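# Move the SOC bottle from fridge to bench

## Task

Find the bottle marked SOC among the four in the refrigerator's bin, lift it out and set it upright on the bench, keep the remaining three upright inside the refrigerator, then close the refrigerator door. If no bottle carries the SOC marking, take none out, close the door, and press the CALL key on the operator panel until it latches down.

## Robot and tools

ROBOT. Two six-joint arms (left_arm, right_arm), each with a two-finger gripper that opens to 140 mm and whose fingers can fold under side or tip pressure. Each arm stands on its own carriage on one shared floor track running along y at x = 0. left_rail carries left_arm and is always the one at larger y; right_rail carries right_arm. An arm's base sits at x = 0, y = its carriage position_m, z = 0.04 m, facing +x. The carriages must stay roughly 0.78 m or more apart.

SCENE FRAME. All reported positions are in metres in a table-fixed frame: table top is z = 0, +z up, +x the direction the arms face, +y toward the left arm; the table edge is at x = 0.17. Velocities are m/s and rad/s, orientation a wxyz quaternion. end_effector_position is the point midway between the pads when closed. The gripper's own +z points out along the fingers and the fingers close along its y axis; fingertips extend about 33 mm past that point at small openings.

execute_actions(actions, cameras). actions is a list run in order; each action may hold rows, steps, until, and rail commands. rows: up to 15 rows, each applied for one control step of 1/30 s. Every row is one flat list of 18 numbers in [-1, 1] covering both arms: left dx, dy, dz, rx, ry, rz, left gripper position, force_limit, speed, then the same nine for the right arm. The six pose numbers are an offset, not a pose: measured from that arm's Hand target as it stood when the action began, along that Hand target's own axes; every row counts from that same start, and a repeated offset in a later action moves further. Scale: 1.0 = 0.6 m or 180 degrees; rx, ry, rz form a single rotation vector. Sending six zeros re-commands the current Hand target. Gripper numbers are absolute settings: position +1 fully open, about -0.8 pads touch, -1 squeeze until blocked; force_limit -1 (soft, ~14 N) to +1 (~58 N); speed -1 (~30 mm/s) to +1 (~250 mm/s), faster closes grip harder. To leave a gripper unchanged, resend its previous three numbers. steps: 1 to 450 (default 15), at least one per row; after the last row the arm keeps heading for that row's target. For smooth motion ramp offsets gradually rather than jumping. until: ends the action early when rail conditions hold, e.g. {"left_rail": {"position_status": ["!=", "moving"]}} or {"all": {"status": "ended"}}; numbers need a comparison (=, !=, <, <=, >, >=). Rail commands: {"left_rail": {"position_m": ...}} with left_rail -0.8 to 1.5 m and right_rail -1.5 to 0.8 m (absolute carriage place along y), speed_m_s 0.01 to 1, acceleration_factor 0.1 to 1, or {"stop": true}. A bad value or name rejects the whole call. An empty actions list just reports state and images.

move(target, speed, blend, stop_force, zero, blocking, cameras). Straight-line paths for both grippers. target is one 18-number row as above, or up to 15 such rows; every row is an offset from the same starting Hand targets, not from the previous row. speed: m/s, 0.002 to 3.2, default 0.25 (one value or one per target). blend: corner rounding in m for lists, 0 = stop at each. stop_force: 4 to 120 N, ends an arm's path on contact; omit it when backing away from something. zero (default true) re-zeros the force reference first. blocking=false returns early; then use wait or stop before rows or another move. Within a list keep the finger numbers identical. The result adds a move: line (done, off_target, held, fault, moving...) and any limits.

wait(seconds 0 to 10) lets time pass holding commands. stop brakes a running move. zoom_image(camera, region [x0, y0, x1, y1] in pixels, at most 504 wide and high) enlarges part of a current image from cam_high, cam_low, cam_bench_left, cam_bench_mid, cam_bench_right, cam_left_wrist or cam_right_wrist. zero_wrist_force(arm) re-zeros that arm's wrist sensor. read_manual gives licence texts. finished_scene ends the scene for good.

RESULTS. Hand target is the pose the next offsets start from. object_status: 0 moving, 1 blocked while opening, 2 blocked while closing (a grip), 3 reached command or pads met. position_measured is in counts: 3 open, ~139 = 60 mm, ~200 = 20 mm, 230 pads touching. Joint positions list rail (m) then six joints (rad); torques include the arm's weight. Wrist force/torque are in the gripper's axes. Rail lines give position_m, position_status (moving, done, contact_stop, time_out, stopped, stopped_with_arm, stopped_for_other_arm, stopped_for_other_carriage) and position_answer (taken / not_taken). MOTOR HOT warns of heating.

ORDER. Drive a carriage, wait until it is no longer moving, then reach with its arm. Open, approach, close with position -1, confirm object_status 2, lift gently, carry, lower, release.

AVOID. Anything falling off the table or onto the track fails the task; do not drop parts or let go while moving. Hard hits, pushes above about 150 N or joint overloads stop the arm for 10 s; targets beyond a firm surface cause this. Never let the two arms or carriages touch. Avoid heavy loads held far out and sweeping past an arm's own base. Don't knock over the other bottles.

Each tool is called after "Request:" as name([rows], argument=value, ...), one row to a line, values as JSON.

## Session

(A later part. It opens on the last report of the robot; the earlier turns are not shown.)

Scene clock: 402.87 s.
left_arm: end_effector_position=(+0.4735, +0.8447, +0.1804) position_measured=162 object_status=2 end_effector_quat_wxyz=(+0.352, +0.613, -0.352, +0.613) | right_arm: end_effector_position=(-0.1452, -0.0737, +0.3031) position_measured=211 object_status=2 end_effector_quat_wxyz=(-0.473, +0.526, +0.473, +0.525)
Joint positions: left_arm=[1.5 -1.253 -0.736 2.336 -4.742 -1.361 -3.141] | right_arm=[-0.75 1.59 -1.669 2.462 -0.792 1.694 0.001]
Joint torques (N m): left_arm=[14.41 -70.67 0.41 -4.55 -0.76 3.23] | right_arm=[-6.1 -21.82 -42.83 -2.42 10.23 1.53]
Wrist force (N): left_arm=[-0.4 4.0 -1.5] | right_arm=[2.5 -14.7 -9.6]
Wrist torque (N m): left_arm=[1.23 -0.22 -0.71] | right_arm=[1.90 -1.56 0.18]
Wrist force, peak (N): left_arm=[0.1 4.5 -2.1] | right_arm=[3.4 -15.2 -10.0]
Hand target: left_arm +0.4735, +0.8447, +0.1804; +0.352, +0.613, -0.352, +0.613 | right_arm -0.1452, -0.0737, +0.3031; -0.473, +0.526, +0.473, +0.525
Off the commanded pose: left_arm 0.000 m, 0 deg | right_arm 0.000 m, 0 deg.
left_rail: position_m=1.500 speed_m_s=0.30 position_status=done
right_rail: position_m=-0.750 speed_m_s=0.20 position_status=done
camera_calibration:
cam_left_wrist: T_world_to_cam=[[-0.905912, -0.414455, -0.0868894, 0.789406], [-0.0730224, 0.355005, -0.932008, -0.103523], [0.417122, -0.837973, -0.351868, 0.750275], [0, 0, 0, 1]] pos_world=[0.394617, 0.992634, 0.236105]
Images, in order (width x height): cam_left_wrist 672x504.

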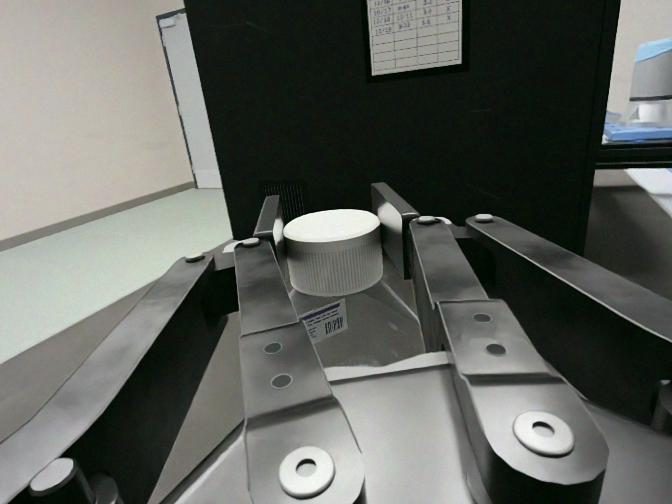

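Request:
execute_actions([
  {"rows":[[0,0,0,0,0,0,-0.1,0.6,-1,0,0,0,0,0,0,-1,0.2,-1]],"steps":30},
], cameras=[])

Request:
move(target=[0,0.011,0.0,0.089,0,0,-0.1,0.6,-1,0,0,0,0,0,0,-1,0.2,-1], speed=0.05, cameras=["cam_left_wrist"])

Scene clock: 405.03 s.
left_arm: end_effector_position=(+0.4735, +0.8447, +0.1804) position_measured=141 object_status=3 end_effector_quat_wxyz=(+0.352, +0.613, -0.352, +0.613) | right_arm: end_effector_position=(-0.1452, -0.0737, +0.3031) position_measured=211 object_status=2 end_effector_quat_wxyz=(-0.473, +0.526, +0.473, +0.525)
Joint positions: left_arm=[1.5 -1.253 -0.736 2.336 -4.742 -1.361 -3.141] | right_arm=[-0.75 1.59 -1.669 2.462 -0.792 1.694 0.001]
Joint torques (N m): left_arm=[12.6 -80.12 -2.85 -3.13 -0.14 3.53] | right_arm=[-7.05 -20.09 -43.35 -2.95 10.04 1.65]
Wrist force (N): left_arm=[-0.1 3.6 -1.4] | right_arm=[2.7 -14.9 -9.5]
Wrist torque (N m): left_arm=[1.14 -0.18 -0.63] | right_arm=[1.86 -1.62 0.18]
Wrist force, peak (N): left_arm=[0.3 4.5 -1.5] | right_arm=[3.4 -15.1 -10.4]
Hand target: left_arm +0.4735, +0.8447, +0.1804; +0.352, +0.613, -0.352, +0.613 | right_arm -0.1452, -0.0737, +0.3031; -0.473, +0.526, +0.473, +0.525
Off the commanded pose: left_arm 0.000 m, 0 deg | right_arm 0.000 m, 0 deg.
left_rail: position_m=1.500 speed_m_s=0.30 position_status=done
right_rail: position_m=-0.750 speed_m_s=0.20 position_status=done
No camera images: "cameras" was empty.

Scene clock: 407.37 s.
left_arm: end_effector_position=(+0.4700, +0.8426, +0.1804) position_measured=141 object_status=3 end_effector_quat_wxyz=(+0.298, +0.641, -0.298, +0.641) | right_arm: end_effector_position=(-0.1452, -0.0737, +0.3031) position_measured=211 object_status=2 end_effector_quat_wxyz=(-0.473, +0.526, +0.473, +0.525)
Joint positions: left_arm=[1.5 -1.388 -0.735 2.339 -4.745 -1.054 -3.141] | right_arm=[-0.75 1.59 -1.669 2.462 -0.792 1.694 0.001]
Joint torques (N m): left_arm=[12.16 -77.95 5.41 -5.85 -1.1 3.95] | right_arm=[-6.21 -19.29 -43.07 -2.46 10.16 1.91]
Wrist force (N): left_arm=[-0.7 3.6 -1.4] | right_arm=[2.5 -15.0 -9.5]
Wrist torque (N m): left_arm=[1.18 -0.05 -0.65] | right_arm=[1.86 -1.57 0.17]
Wrist force, peak (N): left_arm=[-0.5 4.5 -1.7] | right_arm=[3.6 -14.9 -10.3]
Hand target: left_arm +0.4700, +0.8427, +0.1804; +0.298, +0.641, -0.298, +0.641 (not the last commanded pose) | right_arm -0.1452, -0.0737, +0.3031; -0.473, +0.526, +0.473, +0.525
Off the commanded pose: left_arm 0.002 m, 6 deg | right_arm 0.000 m, 0 deg.
left_rail: position_m=1.500 speed_m_s=0.30 position_status=done
right_rail: position_m=-0.750 speed_m_s=0.20 position_status=done
move: held (left_arm; a check stopped the path); limits=held
pose unreachable (left arm): on one or more control steps of this call, first in action 0 (counted from 0), this arm could not follow its commanded pose, so it was not sent that pose on those steps. It may still have moved: this result reports where it is.
cause: moving toward the commanded pose would bring a part of the arm (just beyond joint 4 (elbow)) too close to the robot's own body.
camera_calibration:
cam_left_wrist: T_world_to_cam=[[-0.821535, -0.563489, -0.0869487, 0.871294], [-0.132706, 0.33729, -0.932, -0.0601742], [0.554499, -0.754132, -0.351874, 0.614792], [0, 0, 0, 1]] pos_world=[0.366911, 0.974895, 0.236005]
Images, in order (width x height): cam_left_wrist 672x504.

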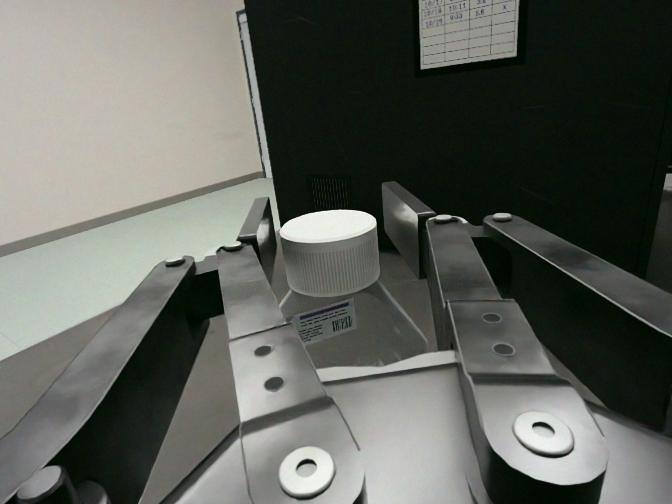

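Request:
execute_actions([
  {"rows":[[0,0,0,0,0,0,-1,0.6,-1,0,0,0,0,0,0,-1,0.2,-1]],"steps":60},
], cameras=["cam_left_wrist"])

Request:
zoom_image(camera="cam_left_wrist", region=[200, 170, 460, 365])

Scene clock: 409.77 s.
left_arm: end_effector_position=(+0.4700, +0.8427, +0.1804) position_measured=162 object_status=2 end_effector_quat_wxyz=(+0.298, +0.641, -0.298, +0.641) | right_arm: end_effector_position=(-0.1452, -0.0737, +0.3031) position_measured=211 object_status=2 end_effector_quat_wxyz=(-0.473, +0.526, +0.473, +0.525)
Joint positions: left_arm=[1.5 -1.387 -0.735 2.339 -4.745 -1.055 -3.141] | right_arm=[-0.75 1.59 -1.669 2.462 -0.792 1.694 0.001]
Joint torques (N m): left_arm=[9.61 -70.89 1.13 -3.25 -1.73 3.66] | right_arm=[-8 -19.9 -43.88 -3.02 10.05 2.21]
Wrist force (N): left_arm=[-0.4 2.9 -2.0] | right_arm=[2.9 -14.6 -9.9]
Wrist torque (N m): left_arm=[1.12 -0.03 -0.68] | right_arm=[1.93 -1.52 0.17]
Wrist force, peak (N): left_arm=[0.3 4.1 -2.6] | right_arm=[3.7 -15.4 -9.9]
Hand target: left_arm +0.4700, +0.8427, +0.1804; +0.298, +0.641, -0.298, +0.641 | right_arm -0.1452, -0.0737, +0.3031; -0.473, +0.526, +0.473, +0.525
Off the commanded pose: left_arm 0.000 m, 0 deg | right_arm 0.000 m, 0 deg.
left_rail: position_m=1.500 speed_m_s=0.30 position_status=done
right_rail: position_m=-0.750 speed_m_s=0.20 position_status=done
camera_calibration:
cam_left_wrist: T_world_to_cam=[[-0.821623, -0.563357, -0.0869746, 0.871259], [-0.132629, 0.33732, -0.932, -0.060266], [0.554387, -0.754218, -0.351867, 0.61499], [0, 0, 0, 1]] pos_world=[0.366911, 0.974995, 0.236005]
Images, in order (width x height): cam_left_wrist 672x504.

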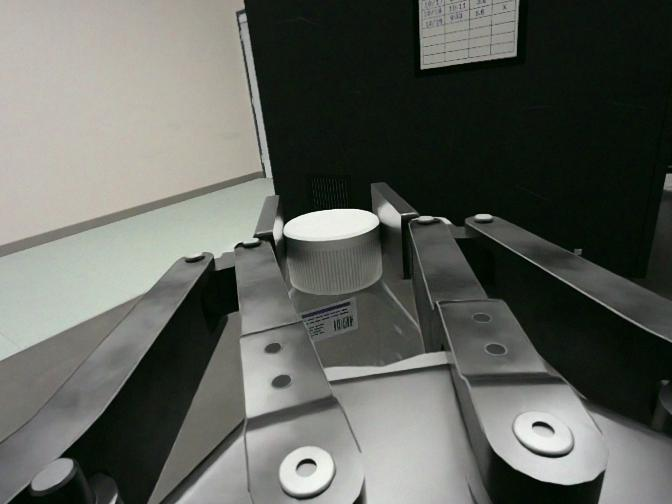

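Scaled by 1.938 from the camera's 672x504 image, which has a finer 960x720 frame.

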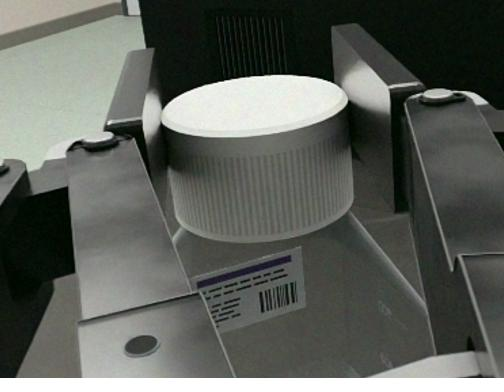

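Request:
move([
  [0.15,0,0,0,0,0,-1,0.6,-1,0,0,0,0,0,0,-1,0.2,-1],
  [0.205,0.387,-0.239,-0.056,0,0,-1,0.6,-1,0,0,0,0,0,0,-1,0.2,-1],
], speed=0.1, blend=[0.02,0], cameras=["cam_left_wrist"])

Request:
move(target=[0.133,0.353,0.2775,0,0,0,-1,0.6,-1,0,0,0,0,0,0,-1,0.2,-1], speed=0.12, cameras=[])

Request:
execute_actions([
  {"left_rail":{"position_m":1.4,"speed_m_s":0.12,"acceleration_factor":0.3},"steps":100,"until":{"left_rail":{"position_status":["!=","moving"]}}},
], cameras=["cam_left_wrist"])

Scene clock: 414.47 s.
left_arm: end_effector_position=(+0.2001, +0.8029, +0.3033) position_measured=162 object_status=2 end_effector_quat_wxyz=(+0.353, +0.612, -0.354, +0.612) | right_arm: end_effector_position=(-0.1452, -0.0737, +0.3031) position_measured=211 object_status=2 end_effector_quat_wxyz=(-0.473, +0.526, +0.473, +0.525)
Joint positions: left_arm=[1.5 -1.943 -1.049 2.518 -4.61 -0.675 -3.141] | right_arm=[-0.75 1.59 -1.669 2.462 -0.792 1.694 0.001]
Joint torques (N m): left_arm=[-14.97 -73.59 -1.02 -0.01 2.06 -3.28] | right_arm=[-8.61 -20.64 -44.19 -2.43 10.36 2.06]
Wrist force (N): left_arm=[-3.6 3.5 -1.3] | right_arm=[2.5 -15.5 -10.1]
Wrist torque (N m): left_arm=[1.08 -0.33 -0.51] | right_arm=[1.75 -1.57 0.18]
Wrist force, peak (N): left_arm=[-5.5 3.8 -1.9] | right_arm=[3.4 -15.4 -10.1]
Hand target: left_arm +0.2000, +0.8029, +0.3033; +0.354, +0.612, -0.354, +0.612 | right_arm -0.1452, -0.0737, +0.3031; -0.473, +0.526, +0.473, +0.525
Off the commanded pose: left_arm 0.000 m, 0 deg | right_arm 0.000 m, 0 deg.
left_rail: position_m=1.500 speed_m_s=0.30 position_status=done
right_rail: position_m=-0.750 speed_m_s=0.20 position_status=done
move: done
camera_calibration:
cam_left_wrist: T_world_to_cam=[[-0.907513, -0.410893, -0.0871011, 0.532662], [-0.0714588, 0.355388, -0.931983, 0.00513746], [0.4139, -0.839563, -0.351881, 0.874502], [0, 0, 0, 1]] pos_world=[0.121808, 0.951241, 0.358904]
Images, in order (width x height): cam_left_wrist 672x504.

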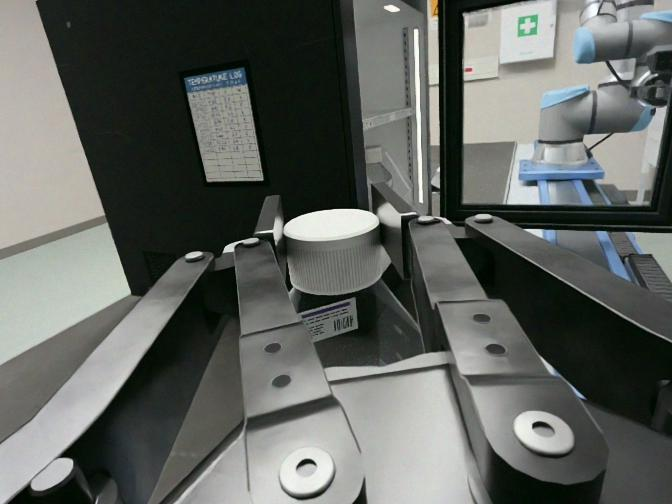

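Scene clock: 417.43 s.
left_arm: end_effector_position=(+0.0998, +0.5530, +0.3830) position_measured=162 object_status=2 end_effector_quat_wxyz=(+0.354, +0.612, -0.354, +0.612) | right_arm: end_effector_position=(-0.1452, -0.0737, +0.3031) position_measured=211 object_status=2 end_effector_quat_wxyz=(-0.473, +0.526, +0.473, +0.525)
Joint positions: left_arm=[1.5 -1.947 -1.019 2.014 -4.137 -0.671 -3.141] | right_arm=[-0.75 1.59 -1.669 2.462 -0.792 1.694 0.001]
Joint torques (N m): left_arm=[11.57 -70.27 -38.56 -0.57 -1.61 -3.37] | right_arm=[-9.43 -20.67 -44.5 -2.46 10.01 1.86]
Wrist force (N): left_arm=[-3.7 3.4 -1.2] | right_arm=[2.4 -15.0 -9.8]
Wrist torque (N m): left_arm=[1.08 -0.33 -0.43] | right_arm=[1.85 -1.54 0.17]
Wrist force, peak (N): left_arm=[-4.5 3.8 -2.3] | right_arm=[3.9 -15.1 -10.1]
Hand target: left_arm +0.0998, +0.5528, +0.3831; +0.354, +0.612, -0.354, +0.612 | right_arm -0.1452, -0.0737, +0.3031; -0.473, +0.526, +0.473, +0.525
Off the commanded pose: left_arm 0.000 m, 0 deg | right_arm 0.000 m, 0 deg.
left_rail: position_m=1.500 speed_m_s=0.30 position_status=done
right_rail: position_m=-0.750 speed_m_s=0.20 position_status=done
move: done
No camera images: "cameras" was empty.

Scene clock: 418.83 s.
left_arm: end_effector_position=(+0.0998, +0.4528, +0.3831) position_measured=162 object_status=2 end_effector_quat_wxyz=(+0.354, +0.612, -0.354, +0.612) | right_arm: end_effector_position=(-0.1452, -0.0737, +0.3031) position_measured=211 object_status=2 end_effector_quat_wxyz=(-0.473, +0.526, +0.473, +0.525)
Joint positions: left_arm=[1.4 -1.947 -1.019 2.014 -4.136 -0.671 -3.141] | right_arm=[-0.75 1.59 -1.669 2.462 -0.792 1.694 0.001]
Joint torques (N m): left_arm=[10.45 -75.38 -33.51 -0.61 -0.29 -4.03] | right_arm=[-7.1 -19.72 -44.34 -2.57 9.83 1.9]
Wrist force (N): left_arm=[-3.6 3.7 -1.7] | right_arm=[3.4 -14.8 -10.1]
Wrist torque (N m): left_arm=[1.17 -0.33 -0.42] | right_arm=[1.91 -1.60 0.18]
Wrist force, peak (N): left_arm=[-3.9 3.3 -2.6] | right_arm=[3.7 -15.3 -9.9]
Hand target: left_arm +0.0998, +0.4528, +0.3831; +0.354, +0.612, -0.354, +0.612 | right_arm -0.1452, -0.0737, +0.3031; -0.473, +0.526, +0.473, +0.525
Tool commands: left_gripper/position=-1.0 left_gripper/force_limit=+0.6 left_gripper/speed=-1.0 right_gripper/position=-1.0 right_gripper/force_limit=+0.2 right_gripper/speed=-1.0
Off the commanded pose: left_arm 0.000 m, 0 deg | right_arm 0.000 m, 0 deg.
left_rail: position_m=1.400 speed_m_s=0.12 position_status=done
right_rail: position_m=-0.750 speed_m_s=0.20 position_status=done
camera_calibration:
cam_left_wrist: T_world_to_cam=[[-0.907561, -0.410815, -0.0869696, 0.304541], [-0.0715294, 0.355326, -0.932002, 0.196804], [0.413783, -0.839628, -0.351865, 0.650241], [0, 0, 0, 1]] pos_world=[0.0214081, 0.601141, 0.438705]
Images, in order (width x height): cam_left_wrist 672x504.

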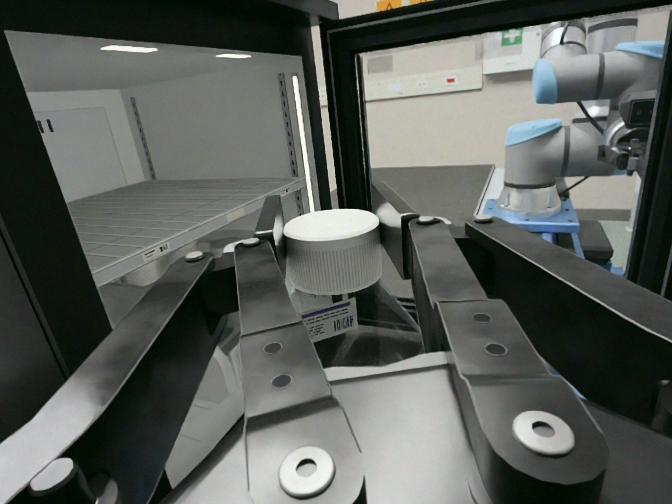

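Request:
move(target=[0,0.054,0.2945,0.209,0.0845,0.0739,-1,0.6,-1,0,0,0,0,0,0,-1,0.2,-1], speed=0.1, cameras=["cam_left_wrist"])

Scene clock: 423.70 s.
left_arm: end_effector_position=(+0.1601, +0.2836, +0.3831) position_measured=162 object_status=2 end_effector_quat_wxyz=(+0.109, +0.564, -0.157, +0.803) | right_arm: end_effector_position=(-0.1452, -0.0737, +0.3031) position_measured=211 object_status=2 end_effector_quat_wxyz=(-0.473, +0.526, +0.473, +0.525)
Joint positions: left_arm=[1.4 -1.884 -0.39 0.767 -4.815 -0.333 -1.724] | right_arm=[-0.75 1.59 -1.669 2.462 -0.792 1.694 0.001]
Joint torques (N m): left_arm=[13.02 -127.95 -49.84 2.15 -5.25 4.09] | right_arm=[-7.6 -18.06 -45.32 -2.59 10.16 1.74]
Wrist force (N): left_arm=[-3.3 3.7 -4.0] | right_arm=[3.4 -15.0 -9.5]
Wrist torque (N m): left_arm=[1.03 -0.41 -0.71] | right_arm=[1.84 -1.59 0.18]
Wrist force, peak (N): left_arm=[-4.0 4.8 -3.7] | right_arm=[3.8 -15.2 -10.1]
Hand target: left_arm +0.1600, +0.2836, +0.3831; +0.109, +0.564, -0.157, +0.803 | right_arm -0.1452, -0.0737, +0.3031; -0.473, +0.526, +0.473, +0.525
Off the commanded pose: left_arm 0.000 m, 0 deg | right_arm 0.000 m, 0 deg.
left_rail: position_m=1.400 speed_m_s=0.12 position_status=done
right_rail: position_m=-0.750 speed_m_s=0.20 position_status=done
move: done
camera_calibration:
cam_left_wrist: T_world_to_cam=[[-0.4053, -0.882238, -0.23956, 0.401519], [0.0575706, 0.236896, -0.969828, 0.288719], [0.912369, -0.406863, -0.0452229, 0.163147], [0, 0, 0, 1]] pos_world=[-0.00273662, 0.352218, 0.383574]
Images, in order (width x height): cam_left_wrist 672x504.

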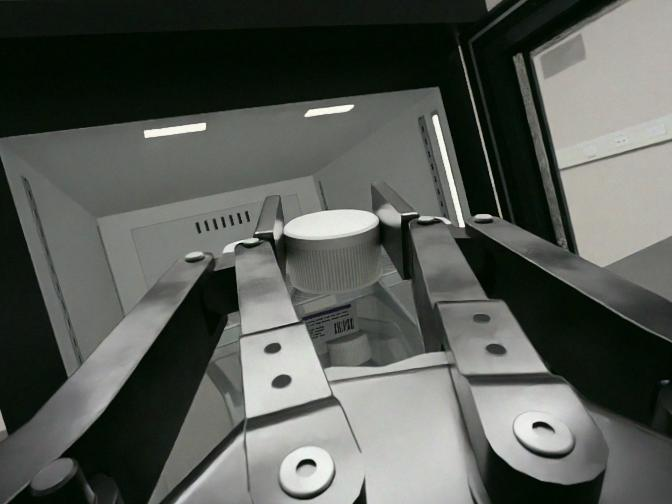

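Request:
move([
  [-0.0617,-0.0499,0.1234,0,0,0,-1,0.6,-1,0,0,0,0,0,0,-1,0.2,-1],
  [-0.147,-0.0462,0.1143,0,0,0,-1,0.6,-1,0,0,0,0,0,0,-1,0.2,-1],
  [-0.165,-0.0638,0.1577,0,0,0,-1,0.6,-1,0,0,0,0,0,0,-1,0.2,-1],
  [-0.231,-0.0613,0.1518,0,0,0,-1,0.6,-1,0,0,0,0,0,0,-1,0.2,-1],
], speed=0.04, stop_force=10, cameras=["cam_left_wrist"])

Scene clock: 429.27 s.
left_arm: end_effector_position=(+0.2574, +0.2837, +0.3346) position_measured=162 object_status=2 end_effector_quat_wxyz=(+0.109, +0.564, -0.157, +0.803) | right_arm: end_effector_position=(-0.1452, -0.0737, +0.3031) position_measured=211 object_status=2 end_effector_quat_wxyz=(-0.473, +0.526, +0.473, +0.525)
Joint positions: left_arm=[1.4 -1.788 -0.36 0.848 -4.685 -0.37 -1.981] | right_arm=[-0.75 1.59 -1.669 2.462 -0.792 1.694 0.001]
Joint torques (N m): left_arm=[-14.96 -145.54 -33.98 6.68 -2.93 3.92] | right_arm=[-9.91 -20.39 -44.84 -2.89 10.05 1.81]
Wrist force (N): left_arm=[1.2 5.5 -3.5] | right_arm=[4.6 -17.2 -10.3]
Wrist torque (N m): left_arm=[1.49 -0.47 -0.57] | right_arm=[1.90 -1.66 0.18]
Wrist force, peak (N): left_arm=[32.0 1.8 -2.4] | right_arm=[4.0 -17.3 -10.7]
Hand target: left_arm +0.2573, +0.2837, +0.3346; +0.109, +0.564, -0.157, +0.803 (not the last commanded pose) | right_arm -0.1452, -0.0737, +0.3031; -0.473, +0.526, +0.473, +0.525
Off the commanded pose: left_arm 0.064 m, 0 deg | right_arm 0.000 m, 0 deg.
left_rail: position_m=1.400 speed_m_s=0.12 position_status=done
right_rail: position_m=-0.750 speed_m_s=0.20 position_status=done
move: contact (left_arm); path passed 1 of 4 targets
camera_calibration:
cam_left_wrist: T_world_to_cam=[[-0.404979, -0.88235, -0.239688, 0.429412], [0.0575418, 0.237032, -0.969796, 0.23591], [0.912513, -0.40654, -0.0452212, 0.072179], [0, 0, 0, 1]] pos_world=[0.0944643, 0.352317, 0.334973]
Images, in order (width x height): cam_left_wrist 672x504.

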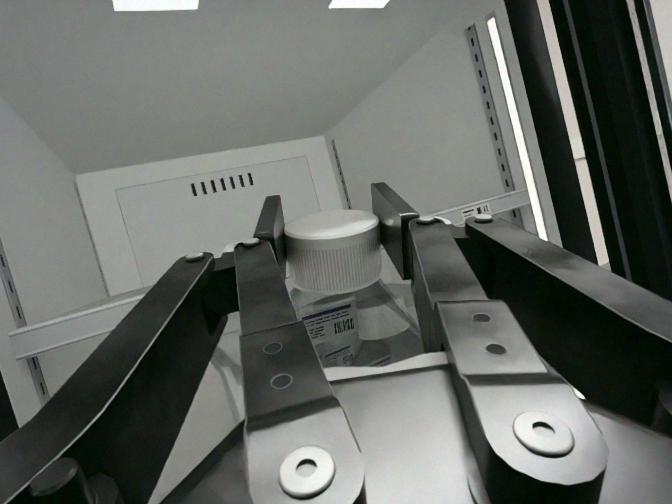

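Request:
execute_actions(actions=[], cameras=["cam_left_wrist","cam_bench_left","cam_high"])

Scene clock: 431.40 s.
left_arm: end_effector_position=(+0.2573, +0.2837, +0.3346) position_measured=162 object_status=2 end_effector_quat_wxyz=(+0.109, +0.564, -0.157, +0.803) | right_arm: end_effector_position=(-0.1452, -0.0737, +0.3031) position_measured=211 object_status=2 end_effector_quat_wxyz=(-0.473, +0.526, +0.473, +0.525)
Joint positions: left_arm=[1.4 -1.788 -0.36 0.848 -4.685 -0.37 -1.981] | right_arm=[-0.75 1.59 -1.669 2.462 -0.792 1.694 0.001]
Joint velocities: within noise
Joint torques (N m): left_arm=[-14.63 -146.19 -44.2 6.94 -2.98 4.08] | right_arm=[-9.04 -21.08 -44.11 -2.53 10.24 2.08]
Wrist force (N): left_arm=[1.0 5.0 -3.3] | right_arm=[4.3 -16.9 -10.6]
Wrist torque (N m): left_arm=[1.38 -0.40 -0.56] | right_arm=[1.97 -1.52 0.18]
Wrist force, peak (N): left_arm=[1.0 5.7 -3.1] | right_arm=[4.8 -17.1 -10.8]
Hand target: left_arm +0.2573, +0.2837, +0.3346; +0.109, +0.564, -0.157, +0.803 (not the last commanded pose) | right_arm -0.1452, -0.0737, +0.3031; -0.473, +0.526, +0.473, +0.525
Tool commands: left_gripper/position=-1.0 left_gripper/force_limit=+0.6 left_gripper/speed=-1.0 right_gripper/position=-1.0 right_gripper/force_limit=+0.2 right_gripper/speed=-1.0
Off the commanded pose: left_arm 0.064 m, 0 deg | right_arm 0.000 m, 0 deg.
left_rail: position_m=1.400 speed_m_s=0.12 position_status=done
right_rail: position_m=-0.750 speed_m_s=0.20 position_status=done
camera_calibration:
cam_left_wrist: T_world_to_cam=[[-0.404957, -0.882359, -0.239691, 0.429415], [0.0576308, 0.236994, -0.9698, 0.235916], [0.912517, -0.406541, -0.0451215, 0.0721459], [0, 0, 0, 1]] pos_world=[0.0944642, 0.352317, 0.334973]
Images, in order (width x height): cam_high 672x504, cam_bench_left 672x504, cam_left_wrist 672x504.

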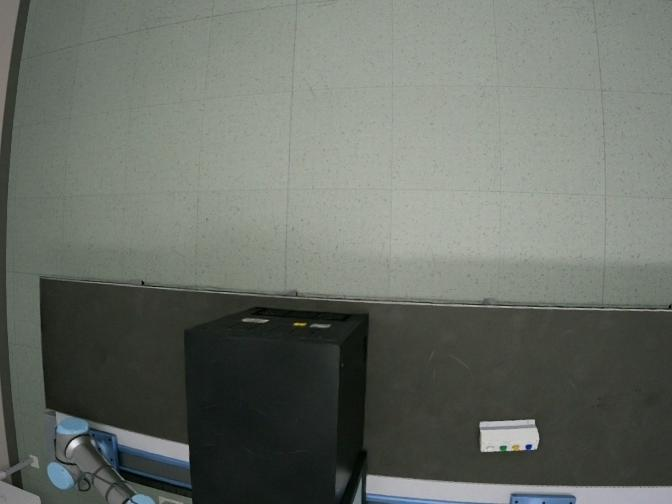

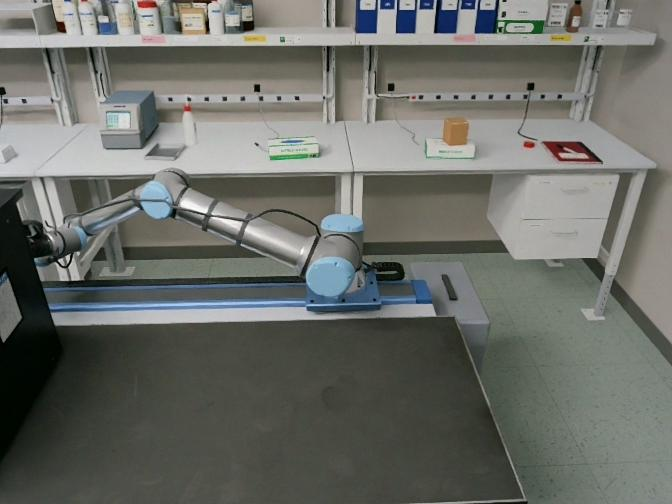

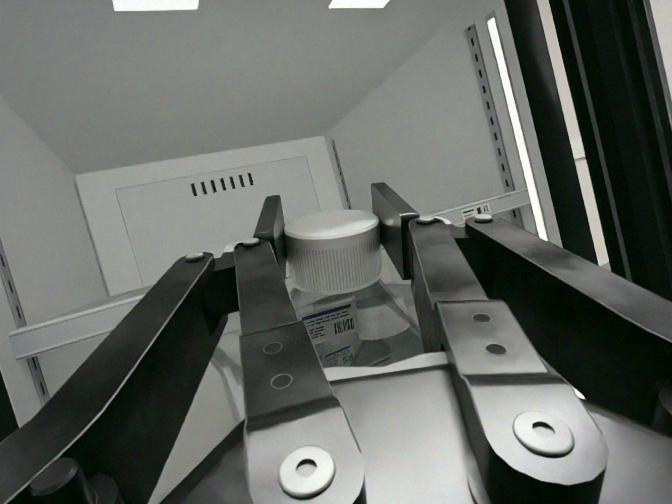

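Request:
move([
  [0.0283,0.001,-0.0025,0,0,0,-1,0.6,-1,0,0,0,0,0,0,-1,0.2,-1],
  [0.0226,-0.0049,0.0121,0,0.0515,0.0208,-1,0.6,-1,0,0,0,0,0,0,-1,0.2,-1],
  [-0.0045,-0.0145,0.0358,0,0.0515,0.0208,-1,0.6,-1,0,0,0,0,0,0,-1,0.2,-1],
], speed=0.04, stop_force=25, cameras=["cam_left_wrist"])

Scene clock: 438.40 s.
left_arm: end_effector_position=(+0.2800, +0.2837, +0.3400) position_measured=162 object_status=2 end_effector_quat_wxyz=(+0.095, +0.492, -0.166, +0.849) | right_arm: end_effector_position=(-0.1452, -0.0737, +0.3031) position_measured=211 object_status=2 end_effector_quat_wxyz=(-0.473, +0.526, +0.473, +0.525)
Joint positions: left_arm=[1.4 -1.742 -0.315 0.829 -4.76 -0.543 -1.891] | right_arm=[-0.75 1.59 -1.669 2.462 -0.792 1.694 0.001]
Joint torques (N m): left_arm=[28.74 -104.79 -26.26 5.75 5.86 -2.05] | right_arm=[-9.04 -18.42 -45.18 -2.7 10.09 1.8]
Wrist force (N): left_arm=[26.5 8.7 -10.1] | right_arm=[0.1 -13.9 -9.4]
Wrist torque (N m): left_arm=[2.04 0.21 -0.87] | right_arm=[1.76 -1.53 0.17]
Wrist force, peak (N): left_arm=[27.5 9.0 -9.3] | right_arm=[4.9 -17.5 -10.5]
Hand target: left_arm +0.2799, +0.2837, +0.3400; +0.095, +0.492, -0.166, +0.849 | right_arm -0.1452, -0.0737, +0.3031; -0.473, +0.526, +0.473, +0.525
Off the commanded pose: left_arm 0.000 m, 0 deg | right_arm 0.000 m, 0 deg.
left_rail: position_m=1.400 speed_m_s=0.12 position_status=done
right_rail: position_m=-0.750 speed_m_s=0.20 position_status=done
move: contact (left_arm)
camera_calibration:
cam_left_wrist: T_world_to_cam=[[-0.357526, -0.882259, -0.30626, 0.449185], [0.22519, 0.236817, -0.945096, 0.184729], [0.906347, -0.406863, 0.114008, -0.000572738], [0, 0, 0, 1]] pos_world=[0.119515, 0.352318, 0.31222]
Images, in order (width x height): cam_left_wrist 672x504.

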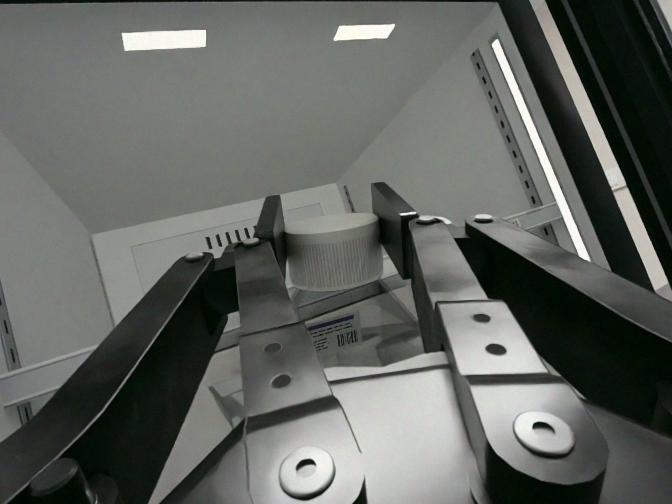

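Request:
move([
  [0.0202,-0.0044,0.0108,0,0,0,-1,0.6,-1,0,0,0,0,0,0,-1,0.2,-1],
  [0.0068,-0.013,0.0322,0,0,0,-1,0.6,-1,0,0,0,0,0,0,-1,0.2,-1],
  [-0.0191,-0.0075,0.0182,0,0,0,-1,0.6,-1,0,0,0,0,0,0,-1,0.2,-1],
], speed=0.03, stop_force=22, cameras=["cam_left_wrist"])

Scene clock: 440.57 s.
left_arm: end_effector_position=(+0.2800, +0.2837, +0.3411) position_measured=162 object_status=2 end_effector_quat_wxyz=(+0.095, +0.492, -0.166, +0.849) | right_arm: end_effector_position=(-0.1452, -0.0737, +0.3031) position_measured=211 object_status=2 end_effector_quat_wxyz=(-0.473, +0.526, +0.473, +0.525)
Joint positions: left_arm=[1.4 -1.742 -0.316 0.83 -4.759 -0.543 -1.891] | right_arm=[-0.75 1.59 -1.669 2.462 -0.792 1.694 0.001]
Joint torques (N m): left_arm=[9.43 -120.87 -44.54 1.2 -2.97 2.42] | right_arm=[-11.03 -19.53 -44.69 -2.68 10.03 1.85]
Wrist force (N): left_arm=[0.6 9.9 -3.2] | right_arm=[2.8 -16.0 -9.8]
Wrist torque (N m): left_arm=[1.74 -0.21 -1.01] | right_arm=[1.94 -1.54 0.17]
Wrist force, peak (N): left_arm=[27.8 8.8 -9.8] | right_arm=[5.3 -16.8 -10.1]
Hand target: left_arm +0.2800, +0.2837, +0.3411; +0.095, +0.492, -0.166, +0.849 (not the last commanded pose) | right_arm -0.1452, -0.0737, +0.3031; -0.473, +0.526, +0.473, +0.525
Off the commanded pose: left_arm 0.017 m, 0 deg | right_arm 0.000 m, 0 deg.
left_rail: position_m=1.400 speed_m_s=0.12 position_status=done
right_rail: position_m=-0.750 speed_m_s=0.20 position_status=done
move: contact (left_arm); path passed 0 of 3 targets
camera_calibration:
cam_left_wrist: T_world_to_cam=[[-0.357427, -0.882237, -0.306436, 0.449594], [0.225045, 0.237085, -0.945064, 0.185659], [0.906422, -0.406753, 0.113802, -0.000772378], [0, 0, 0, 1]] pos_world=[0.119616, 0.352317, 0.313319]
Images, in order (width x height): cam_left_wrist 672x504.

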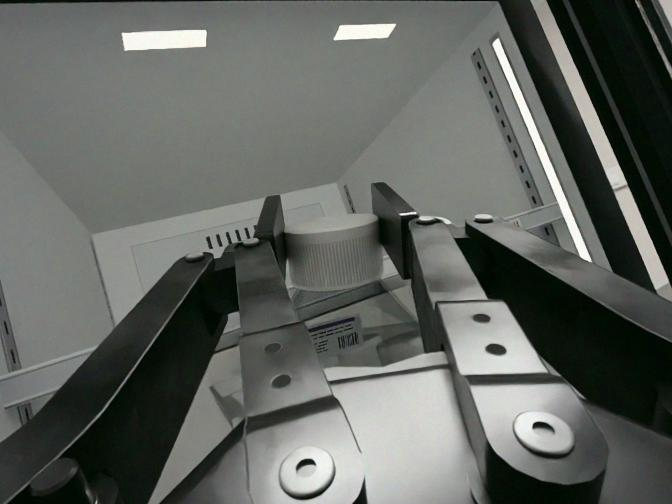

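Request:
move([
  [0.0190,-0.004,0.0098,0,0,0,-1,0.6,-1,0,0,0,0,0,0,-1,0.2,-1],
  [0.0056,-0.013,0.0312,0,0,0,-1,0.6,-1,0,0,0,0,0,0,-1,0.2,-1],
  [-0.0191,-0.0075,0.0182,0,0,0,-1,0.6,-1,0,0,0,0,0,0,-1,0.2,-1],
], speed=0.03, stop_force=22, cameras=["cam_left_wrist","cam_bench_right"])

Scene clock: 443.67 s.
left_arm: end_effector_position=(+0.2959, +0.2838, +0.3435) position_measured=162 object_status=2 end_effector_quat_wxyz=(+0.095, +0.492, -0.166, +0.849) | right_arm: end_effector_position=(-0.1452, -0.0737, +0.3031) position_measured=211 object_status=2 end_effector_quat_wxyz=(-0.473, +0.526, +0.473, +0.525)
Joint positions: left_arm=[1.4 -1.726 -0.318 0.835 -4.738 -0.55 -1.918] | right_arm=[-0.75 1.59 -1.669 2.462 -0.792 1.694 0.001]
Joint torques (N m): left_arm=[9.34 -124.97 -21.28 6.06 2.95 1.53] | right_arm=[-9.9 -19.51 -45.47 -2.8 10.12 1.97]
Wrist force (N): left_arm=[19.7 4.1 4.2] | right_arm=[3.4 -17.1 -10.2]
Wrist torque (N m): left_arm=[1.93 0.20 -0.39] | right_arm=[1.93 -1.71 0.17]
Wrist force, peak (N): left_arm=[37.6 0.8 10.9] | right_arm=[4.6 -16.9 -10.4]
Hand target: left_arm +0.2958, +0.2838, +0.3435; +0.095, +0.492, -0.166, +0.849 (not the last commanded pose) | right_arm -0.1452, -0.0737, +0.3031; -0.473, +0.526, +0.473, +0.525
Off the commanded pose: left_arm 0.006 m, 0 deg | right_arm 0.000 m, 0 deg.
left_rail: position_m=1.400 speed_m_s=0.12 position_status=done
right_rail: position_m=-0.750 speed_m_s=0.20 position_status=done
move: contact (left_arm); path passed 2 of 3 targets
camera_calibration:
cam_left_wrist: T_world_to_cam=[[-0.357535, -0.882225, -0.306346, 0.456104], [0.225135, 0.236933, -0.945081, 0.184276], [0.906357, -0.406868, 0.113908, -0.015258], [0, 0, 0, 1]] pos_world=[0.135415, 0.352518, 0.315619]
Images, in order (width x height): cam_bench_right 672x504, cam_left_wrist 672x504.

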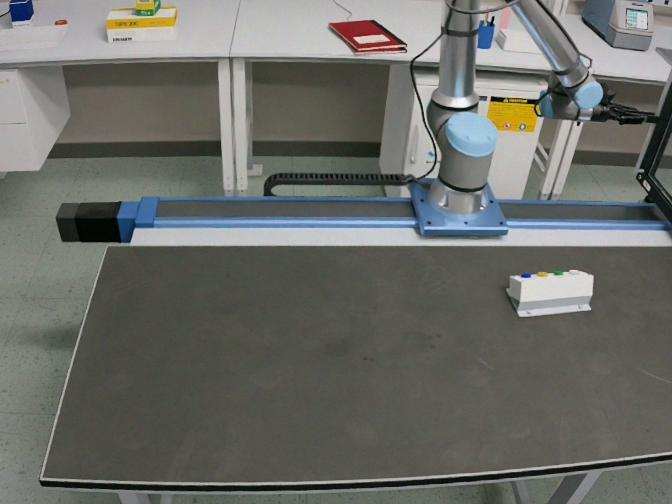

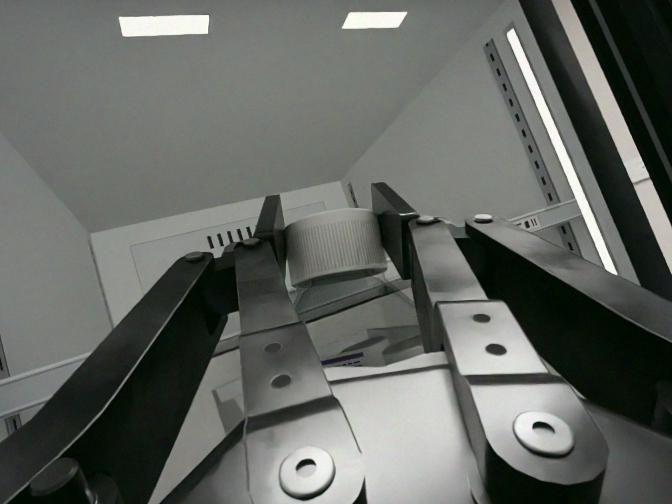

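Request:
zoom_image(camera="cam_left_wrist", region=[180, 180, 480, 405])

Request:
execute_actions(actions=[], cameras=["cam_right_wrist","cam_bench_mid","cam_low"])

Scaled by 1.680 from the camera's 672x504 image, which has a finer 960x720 frame.

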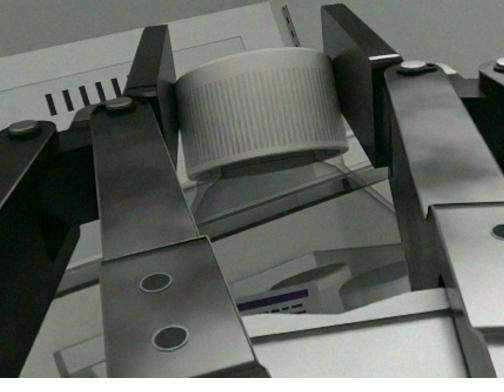

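Scene clock: 444.40 s.
left_arm: end_effector_position=(+0.2959, +0.2838, +0.3435) position_measured=162 object_status=2 end_effector_quat_wxyz=(+0.095, +0.492, -0.166, +0.849) | right_arm: end_effector_position=(-0.1452, -0.0737, +0.3031) position_measured=211 object_status=2 end_effector_quat_wxyz=(-0.473, +0.526, +0.473, +0.525)
Joint positions: left_arm=[1.4 -1.726 -0.318 0.835 -4.738 -0.55 -1.918] | right_arm=[-0.75 1.59 -1.669 2.462 -0.792 1.694 0.001]
Joint velocities: within noise
Joint torques (N m): left_arm=[5.78 -125.09 -22.97 6.68 2.87 3.44] | right_arm=[-10.03 -19.17 -45.5 -3.02 10.23 1.72]
Wrist force (N): left_arm=[19.1 4.5 4.4] | right_arm=[2.8 -16.9 -10.0]
Wrist torque (N m): left_arm=[2.00 0.25 -0.38] | right_arm=[1.97 -1.64 0.17]
Wrist force, peak (N): left_arm=[19.9 4.5 4.3] | right_arm=[2.7 -17.1 -10.5]
Hand target: left_arm +0.2958, +0.2838, +0.3435; +0.095, +0.492, -0.166, +0.849 (not the last commanded pose) | right_arm -0.1452, -0.0737, +0.3031; -0.473, +0.526, +0.473, +0.525
Tool commands: left_gripper/position=-1.0 left_gripper/force_limit=+0.6 left_gripper/speed=-1.0 right_gripper/position=-1.0 right_gripper/force_limit=+0.2 right_gripper/speed=-1.0
Off the commanded pose: left_arm 0.006 m, 0 deg | right_arm 0.000 m, 0 deg.
left_rail: position_m=1.400 speed_m_s=0.12 position_status=done
right_rail: position_m=-0.750 speed_m_s=0.20 position_status=done
camera_calibration:
cam_right_wrist: T_world_to_cam=[[0.974416, -0.215529, -0.063726, 0.138491], [-0.135503, -0.337154, -0.931647, 0.231473], [0.179312, 0.916447, -0.357733, 0.393391], [0, 0, 0, 1]] pos_world=[-0.174122, -0.252631, 0.365206]
Images, in order (width x height): cam_low 672x504, cam_bench_mid 672x504, cam_right_wrist 672x504.

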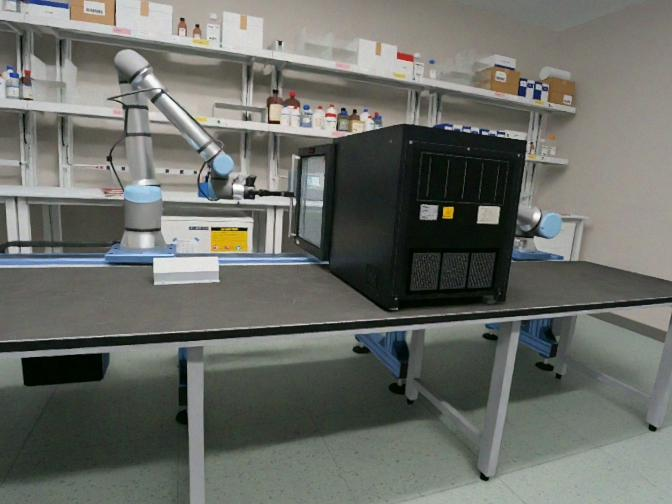

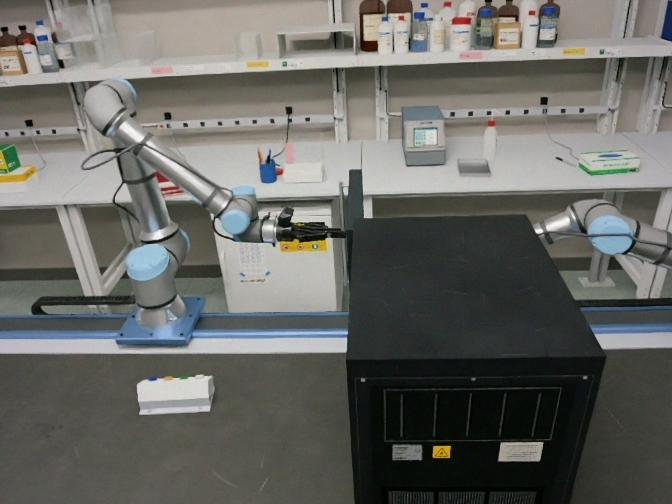

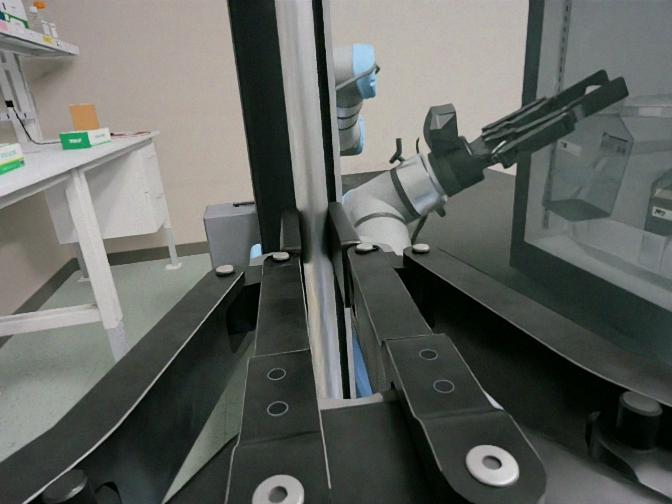

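Great: the right wrist camera sees inside through the glass.

Request:
zoom_image(camera="cam_right_wrist", region=[460, 30, 672, 300])

Scaled by 1.867 from the camera's 672x504 image, which has a finer 960x720 frame.

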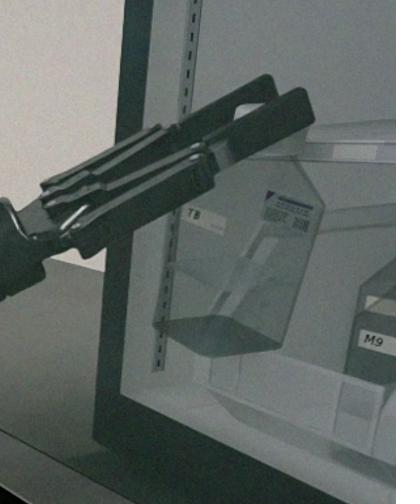

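Request:
zoom_image(camera="cam_right_wrist", region=[530, 120, 672, 290])

Scaled by 2.965 from the camera's 672x504 image, which has a finer 960x720 frame.

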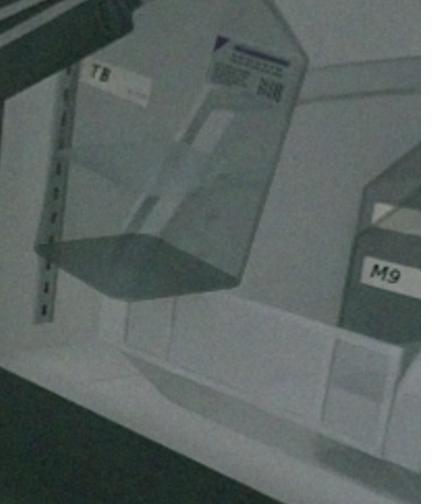

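Request:
move([
  [0.059,0.0234,-0.0577,0,0,0,-1,0.6,-1,0,0,0,0,0,0,-1,0.2,-1],
  [0.182,0.0618,-0.1527,0,0,0,-1,0.6,-1,0,0,0,0,0,0,-1,0.2,-1],
], speed=0.05, cameras=["cam_right_wrist","cam_left_wrist"])

Request:
zoom_image(camera="cam_right_wrist", region=[350, 0, 672, 300])

Scene clock: 473.40 s.
left_arm: end_effector_position=(+0.1559, +0.2837, +0.3889) position_measured=162 object_status=2 end_effector_quat_wxyz=(+0.095, +0.492, -0.166, +0.849) end_effector_velocity=(-0.002, +0.000, +0.000) end_effector_angular_velocity=(+0.002, -0.001, +0.000) | right_arm: end_effector_position=(-0.1452, -0.0737, +0.3031) position_measured=211 object_status=2 end_effector_quat_wxyz=(-0.473, +0.526, +0.473, +0.525)
Joint positions: left_arm=[1.4 -1.865 -0.356 0.777 -4.868 -0.498 -1.658] | right_arm=[-0.75 1.59 -1.669 2.462 -0.792 1.694 0.001]
Joint velocities: left_arm=[0 -0.002 0 -0.001 -0.001 0 0.005] | right_arm=[within noise]
Joint torques (N m): left_arm=[-14.45 -152.71 -49.1 2.35 -1.66 3.59] | right_arm=[-11.11 -20.82 -43.61 -3.26 10.43 1.95]
Wrist force (N): left_arm=[-2.9 6.0 -3.7] | right_arm=[4.2 -17.5 -10.1]
Wrist torque (N m): left_arm=[1.56 -0.22 -0.66] | right_arm=[1.96 -1.57 0.17]
Wrist force, peak (N): left_arm=[20.1 4.2 4.3] | right_arm=[5.0 -17.6 -10.8]
Hand target: left_arm +0.1558, +0.2837, +0.3890; +0.095, +0.492, -0.166, +0.849 | right_arm -0.1452, -0.0737, +0.3031; -0.473, +0.526, +0.473, +0.525
Off the commanded pose: left_arm 0.000 m, 0 deg | right_arm 0.000 m, 0 deg.
left_rail: position_m=1.400 speed_m_s=0.12 position_status=done
right_rail: position_m=-0.750 speed_m_s=0.20 position_status=done
move: done
camera_calibration:
cam_left_wrist: T_world_to_cam=[[-0.357615, -0.882189, -0.306355, 0.419926], [0.225156, 0.236922, -0.945078, 0.2588], [0.90632, -0.406952, 0.113904, 0.106349], [0, 0, 0, 1]] pos_world=[-0.00448502, 0.352418, 0.361119]
cam_right_wrist: T_world_to_cam=[[0.974416, -0.215529, -0.063726, 0.138491], [-0.135503, -0.337154, -0.931647, 0.231473], [0.179312, 0.916447, -0.357733, 0.393391], [0, 0, 0, 1]] pos_world=[-0.174122, -0.252631, 0.365206]
Images, in order (width x height): cam_left_wrist 672x504, cam_right_wrist 672x504.

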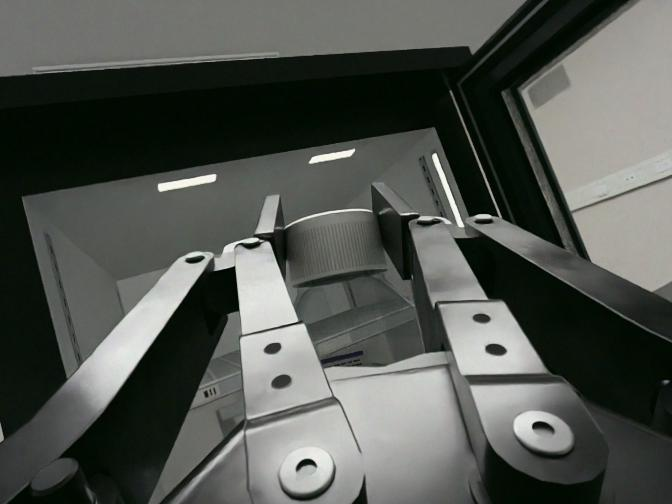

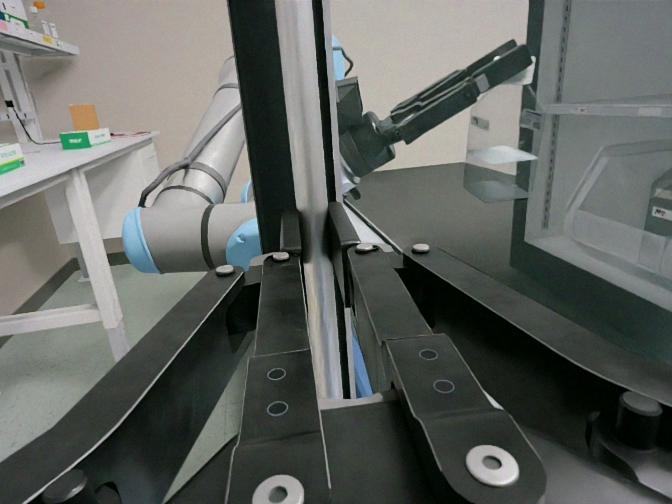

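Scaled by 1.565 from the camera's 672x504 image, which has a finer 960x720 frame.

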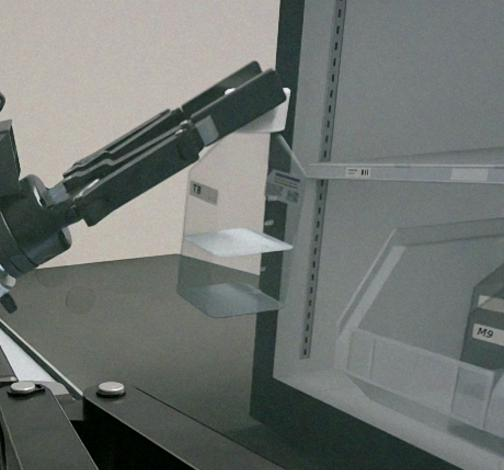

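Request:
move([
  [0,0,0,0,-0.0772,-0.03125,-1,0.6,-1,0,0,0,0,0,0,-1,0.2,-1],
  [0.05,-0.25,-0.1,0,-0.0772,-0.03125,-1,0.6,-1,0,0,0,0,0,0,-1,0.2,-1],
], speed=0.15, cameras=["cam_right_wrist"])

Scene clock: 479.20 s.
left_arm: end_effector_position=(+0.1413, +0.4452, +0.4155) position_measured=162 object_status=2 end_effector_quat_wxyz=(+0.116, +0.599, -0.152, +0.778) | right_arm: end_effector_position=(-0.1452, -0.0737, +0.3031) position_measured=211 object_status=2 end_effector_quat_wxyz=(-0.473, +0.526, +0.473, +0.525)
Joint positions: left_arm=[1.4 -1.974 -0.735 1.275 -5.282 -0.24 -1.44] | right_arm=[-0.75 1.59 -1.669 2.462 -0.792 1.694 0.001]
Joint torques (N m): left_arm=[-12.49 -126.67 -30.21 2.43 -5.27 4.4] | right_arm=[-10.8 -20.41 -43.07 -3.64 10.45 1.48]
Wrist force (N): left_arm=[-2.6 5.3 -2.7] | right_arm=[4.5 -17.5 -10.4]
Wrist torque (N m): left_arm=[1.38 -0.34 -0.63] | right_arm=[1.93 -1.62 0.17]
Wrist force, peak (N): left_arm=[-3.0 6.3 -3.9] | right_arm=[4.0 -17.4 -11.1]
Hand target: left_arm +0.1413, +0.4452, +0.4155; +0.116, +0.599, -0.152, +0.778 | right_arm -0.1452, -0.0737, +0.3031; -0.473, +0.526, +0.473, +0.525
Off the commanded pose: left_arm 0.000 m, 0 deg | right_arm 0.000 m, 0 deg.
left_rail: position_m=1.400 speed_m_s=0.12 position_status=done
right_rail: position_m=-0.750 speed_m_s=0.20 position_status=done
move: done
camera_calibration:
cam_right_wrist: T_world_to_cam=[[0.974416, -0.215529, -0.063726, 0.138491], [-0.135503, -0.337154, -0.931647, 0.231473], [0.179312, 0.916447, -0.357733, 0.393391], [0, 0, 0, 1]] pos_world=[-0.174122, -0.252631, 0.365206]
Images, in order (width x height): cam_right_wrist 672x504.

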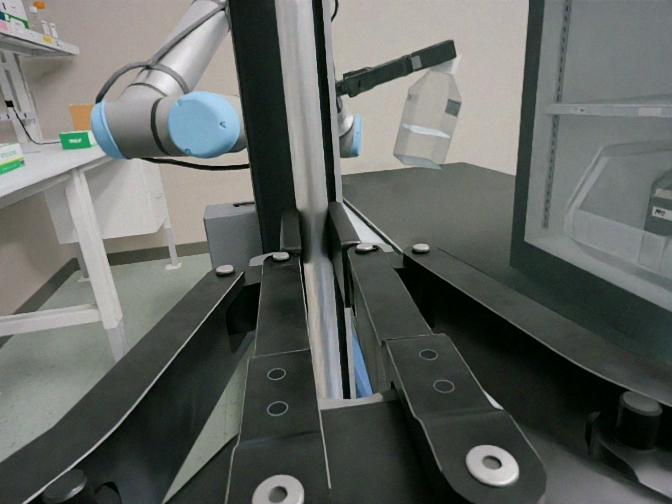

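Request:
move([
  [-0.0395,-0.538,-0.026,-0.1,0.01,-0.0243,-1,0.6,-1,0,0,0,0,0,0,-1,0.2,-1],
  [-0.146,-0.612,0.379,-0.1988,0.0201,-0.0485,-1,0.6,-1,0,0,0,0,0,0,-1,0.2,-1],
], speed=0.2, blend=0.05, cameras=["cam_left_wrist","cam_bench_left"])

Scene clock: 483.53 s.
left_arm: end_effector_position=(+0.5004, +0.7005, +0.4204) position_measured=162 object_status=2 end_effector_quat_wxyz=(+0.357, +0.519, -0.334, +0.701) | right_arm: end_effector_position=(-0.1452, -0.0737, +0.3031) position_measured=211 object_status=2 end_effector_quat_wxyz=(-0.473, +0.526, +0.473, +0.525)
Joint positions: left_arm=[1.4 -1.226 -1.042 2.214 -4.557 -1.392 -2.996] | right_arm=[-0.75 1.59 -1.669 2.462 -0.792 1.694 0.001]
Joint torques (N m): left_arm=[11.04 -62.17 -30.18 0.21 -1.27 -3.47] | right_arm=[-10.37 -19.04 -44 -3.9 10.28 1.7]
Wrist force (N): left_arm=[-2.7 5.2 -2.8] | right_arm=[3.6 -17.1 -10.0]
Wrist torque (N m): left_arm=[1.41 -0.26 -0.42] | right_arm=[2.04 -1.58 0.17]
Wrist force, peak (N): left_arm=[-2.2 7.7 -2.6] | right_arm=[4.7 -17.6 -10.7]
Hand target: left_arm +0.5005, +0.7005, +0.4205; +0.357, +0.519, -0.334, +0.701 | right_arm -0.1452, -0.0737, +0.3031; -0.473, +0.526, +0.473, +0.525
Off the commanded pose: left_arm 0.000 m, 0 deg | right_arm 0.000 m, 0 deg.
left_rail: position_m=1.400 speed_m_s=0.12 position_status=done
right_rail: position_m=-0.750 speed_m_s=0.20 position_status=done
move: done
camera_calibration:
cam_left_wrist: T_world_to_cam=[[-0.869762, -0.449167, -0.204359, 0.830512], [0.121826, 0.205862, -0.970968, 0.196655], [0.478196, -0.869408, -0.124331, 0.598567], [0, 0, 0, 1]] pos_world=[0.412158, 0.852953, 0.435089]
Images, in order (width x height): cam_bench_left 672x504, cam_left_wrist 672x504.

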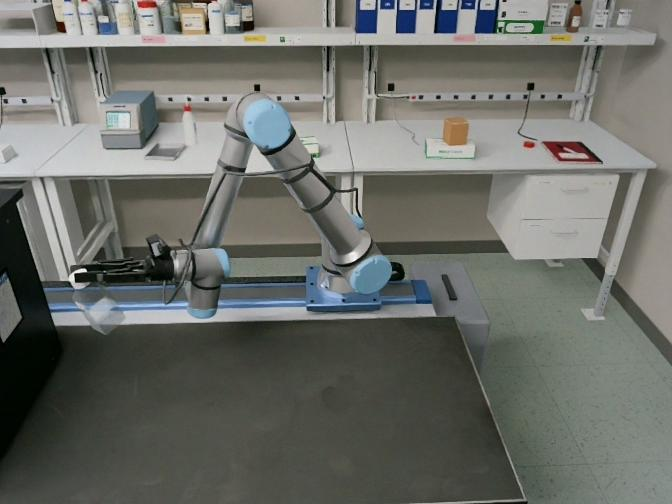

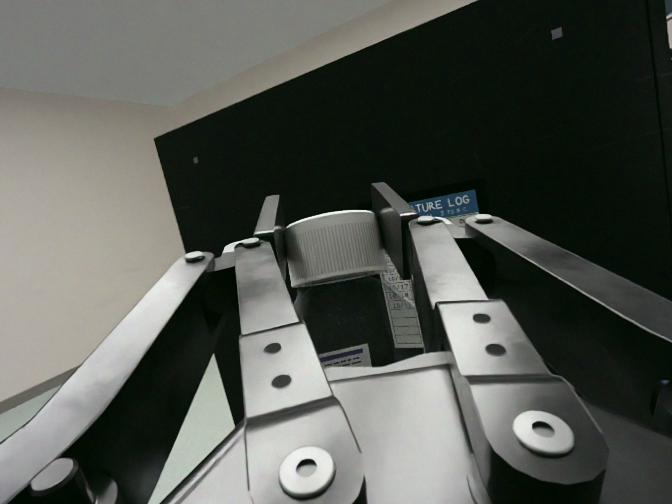

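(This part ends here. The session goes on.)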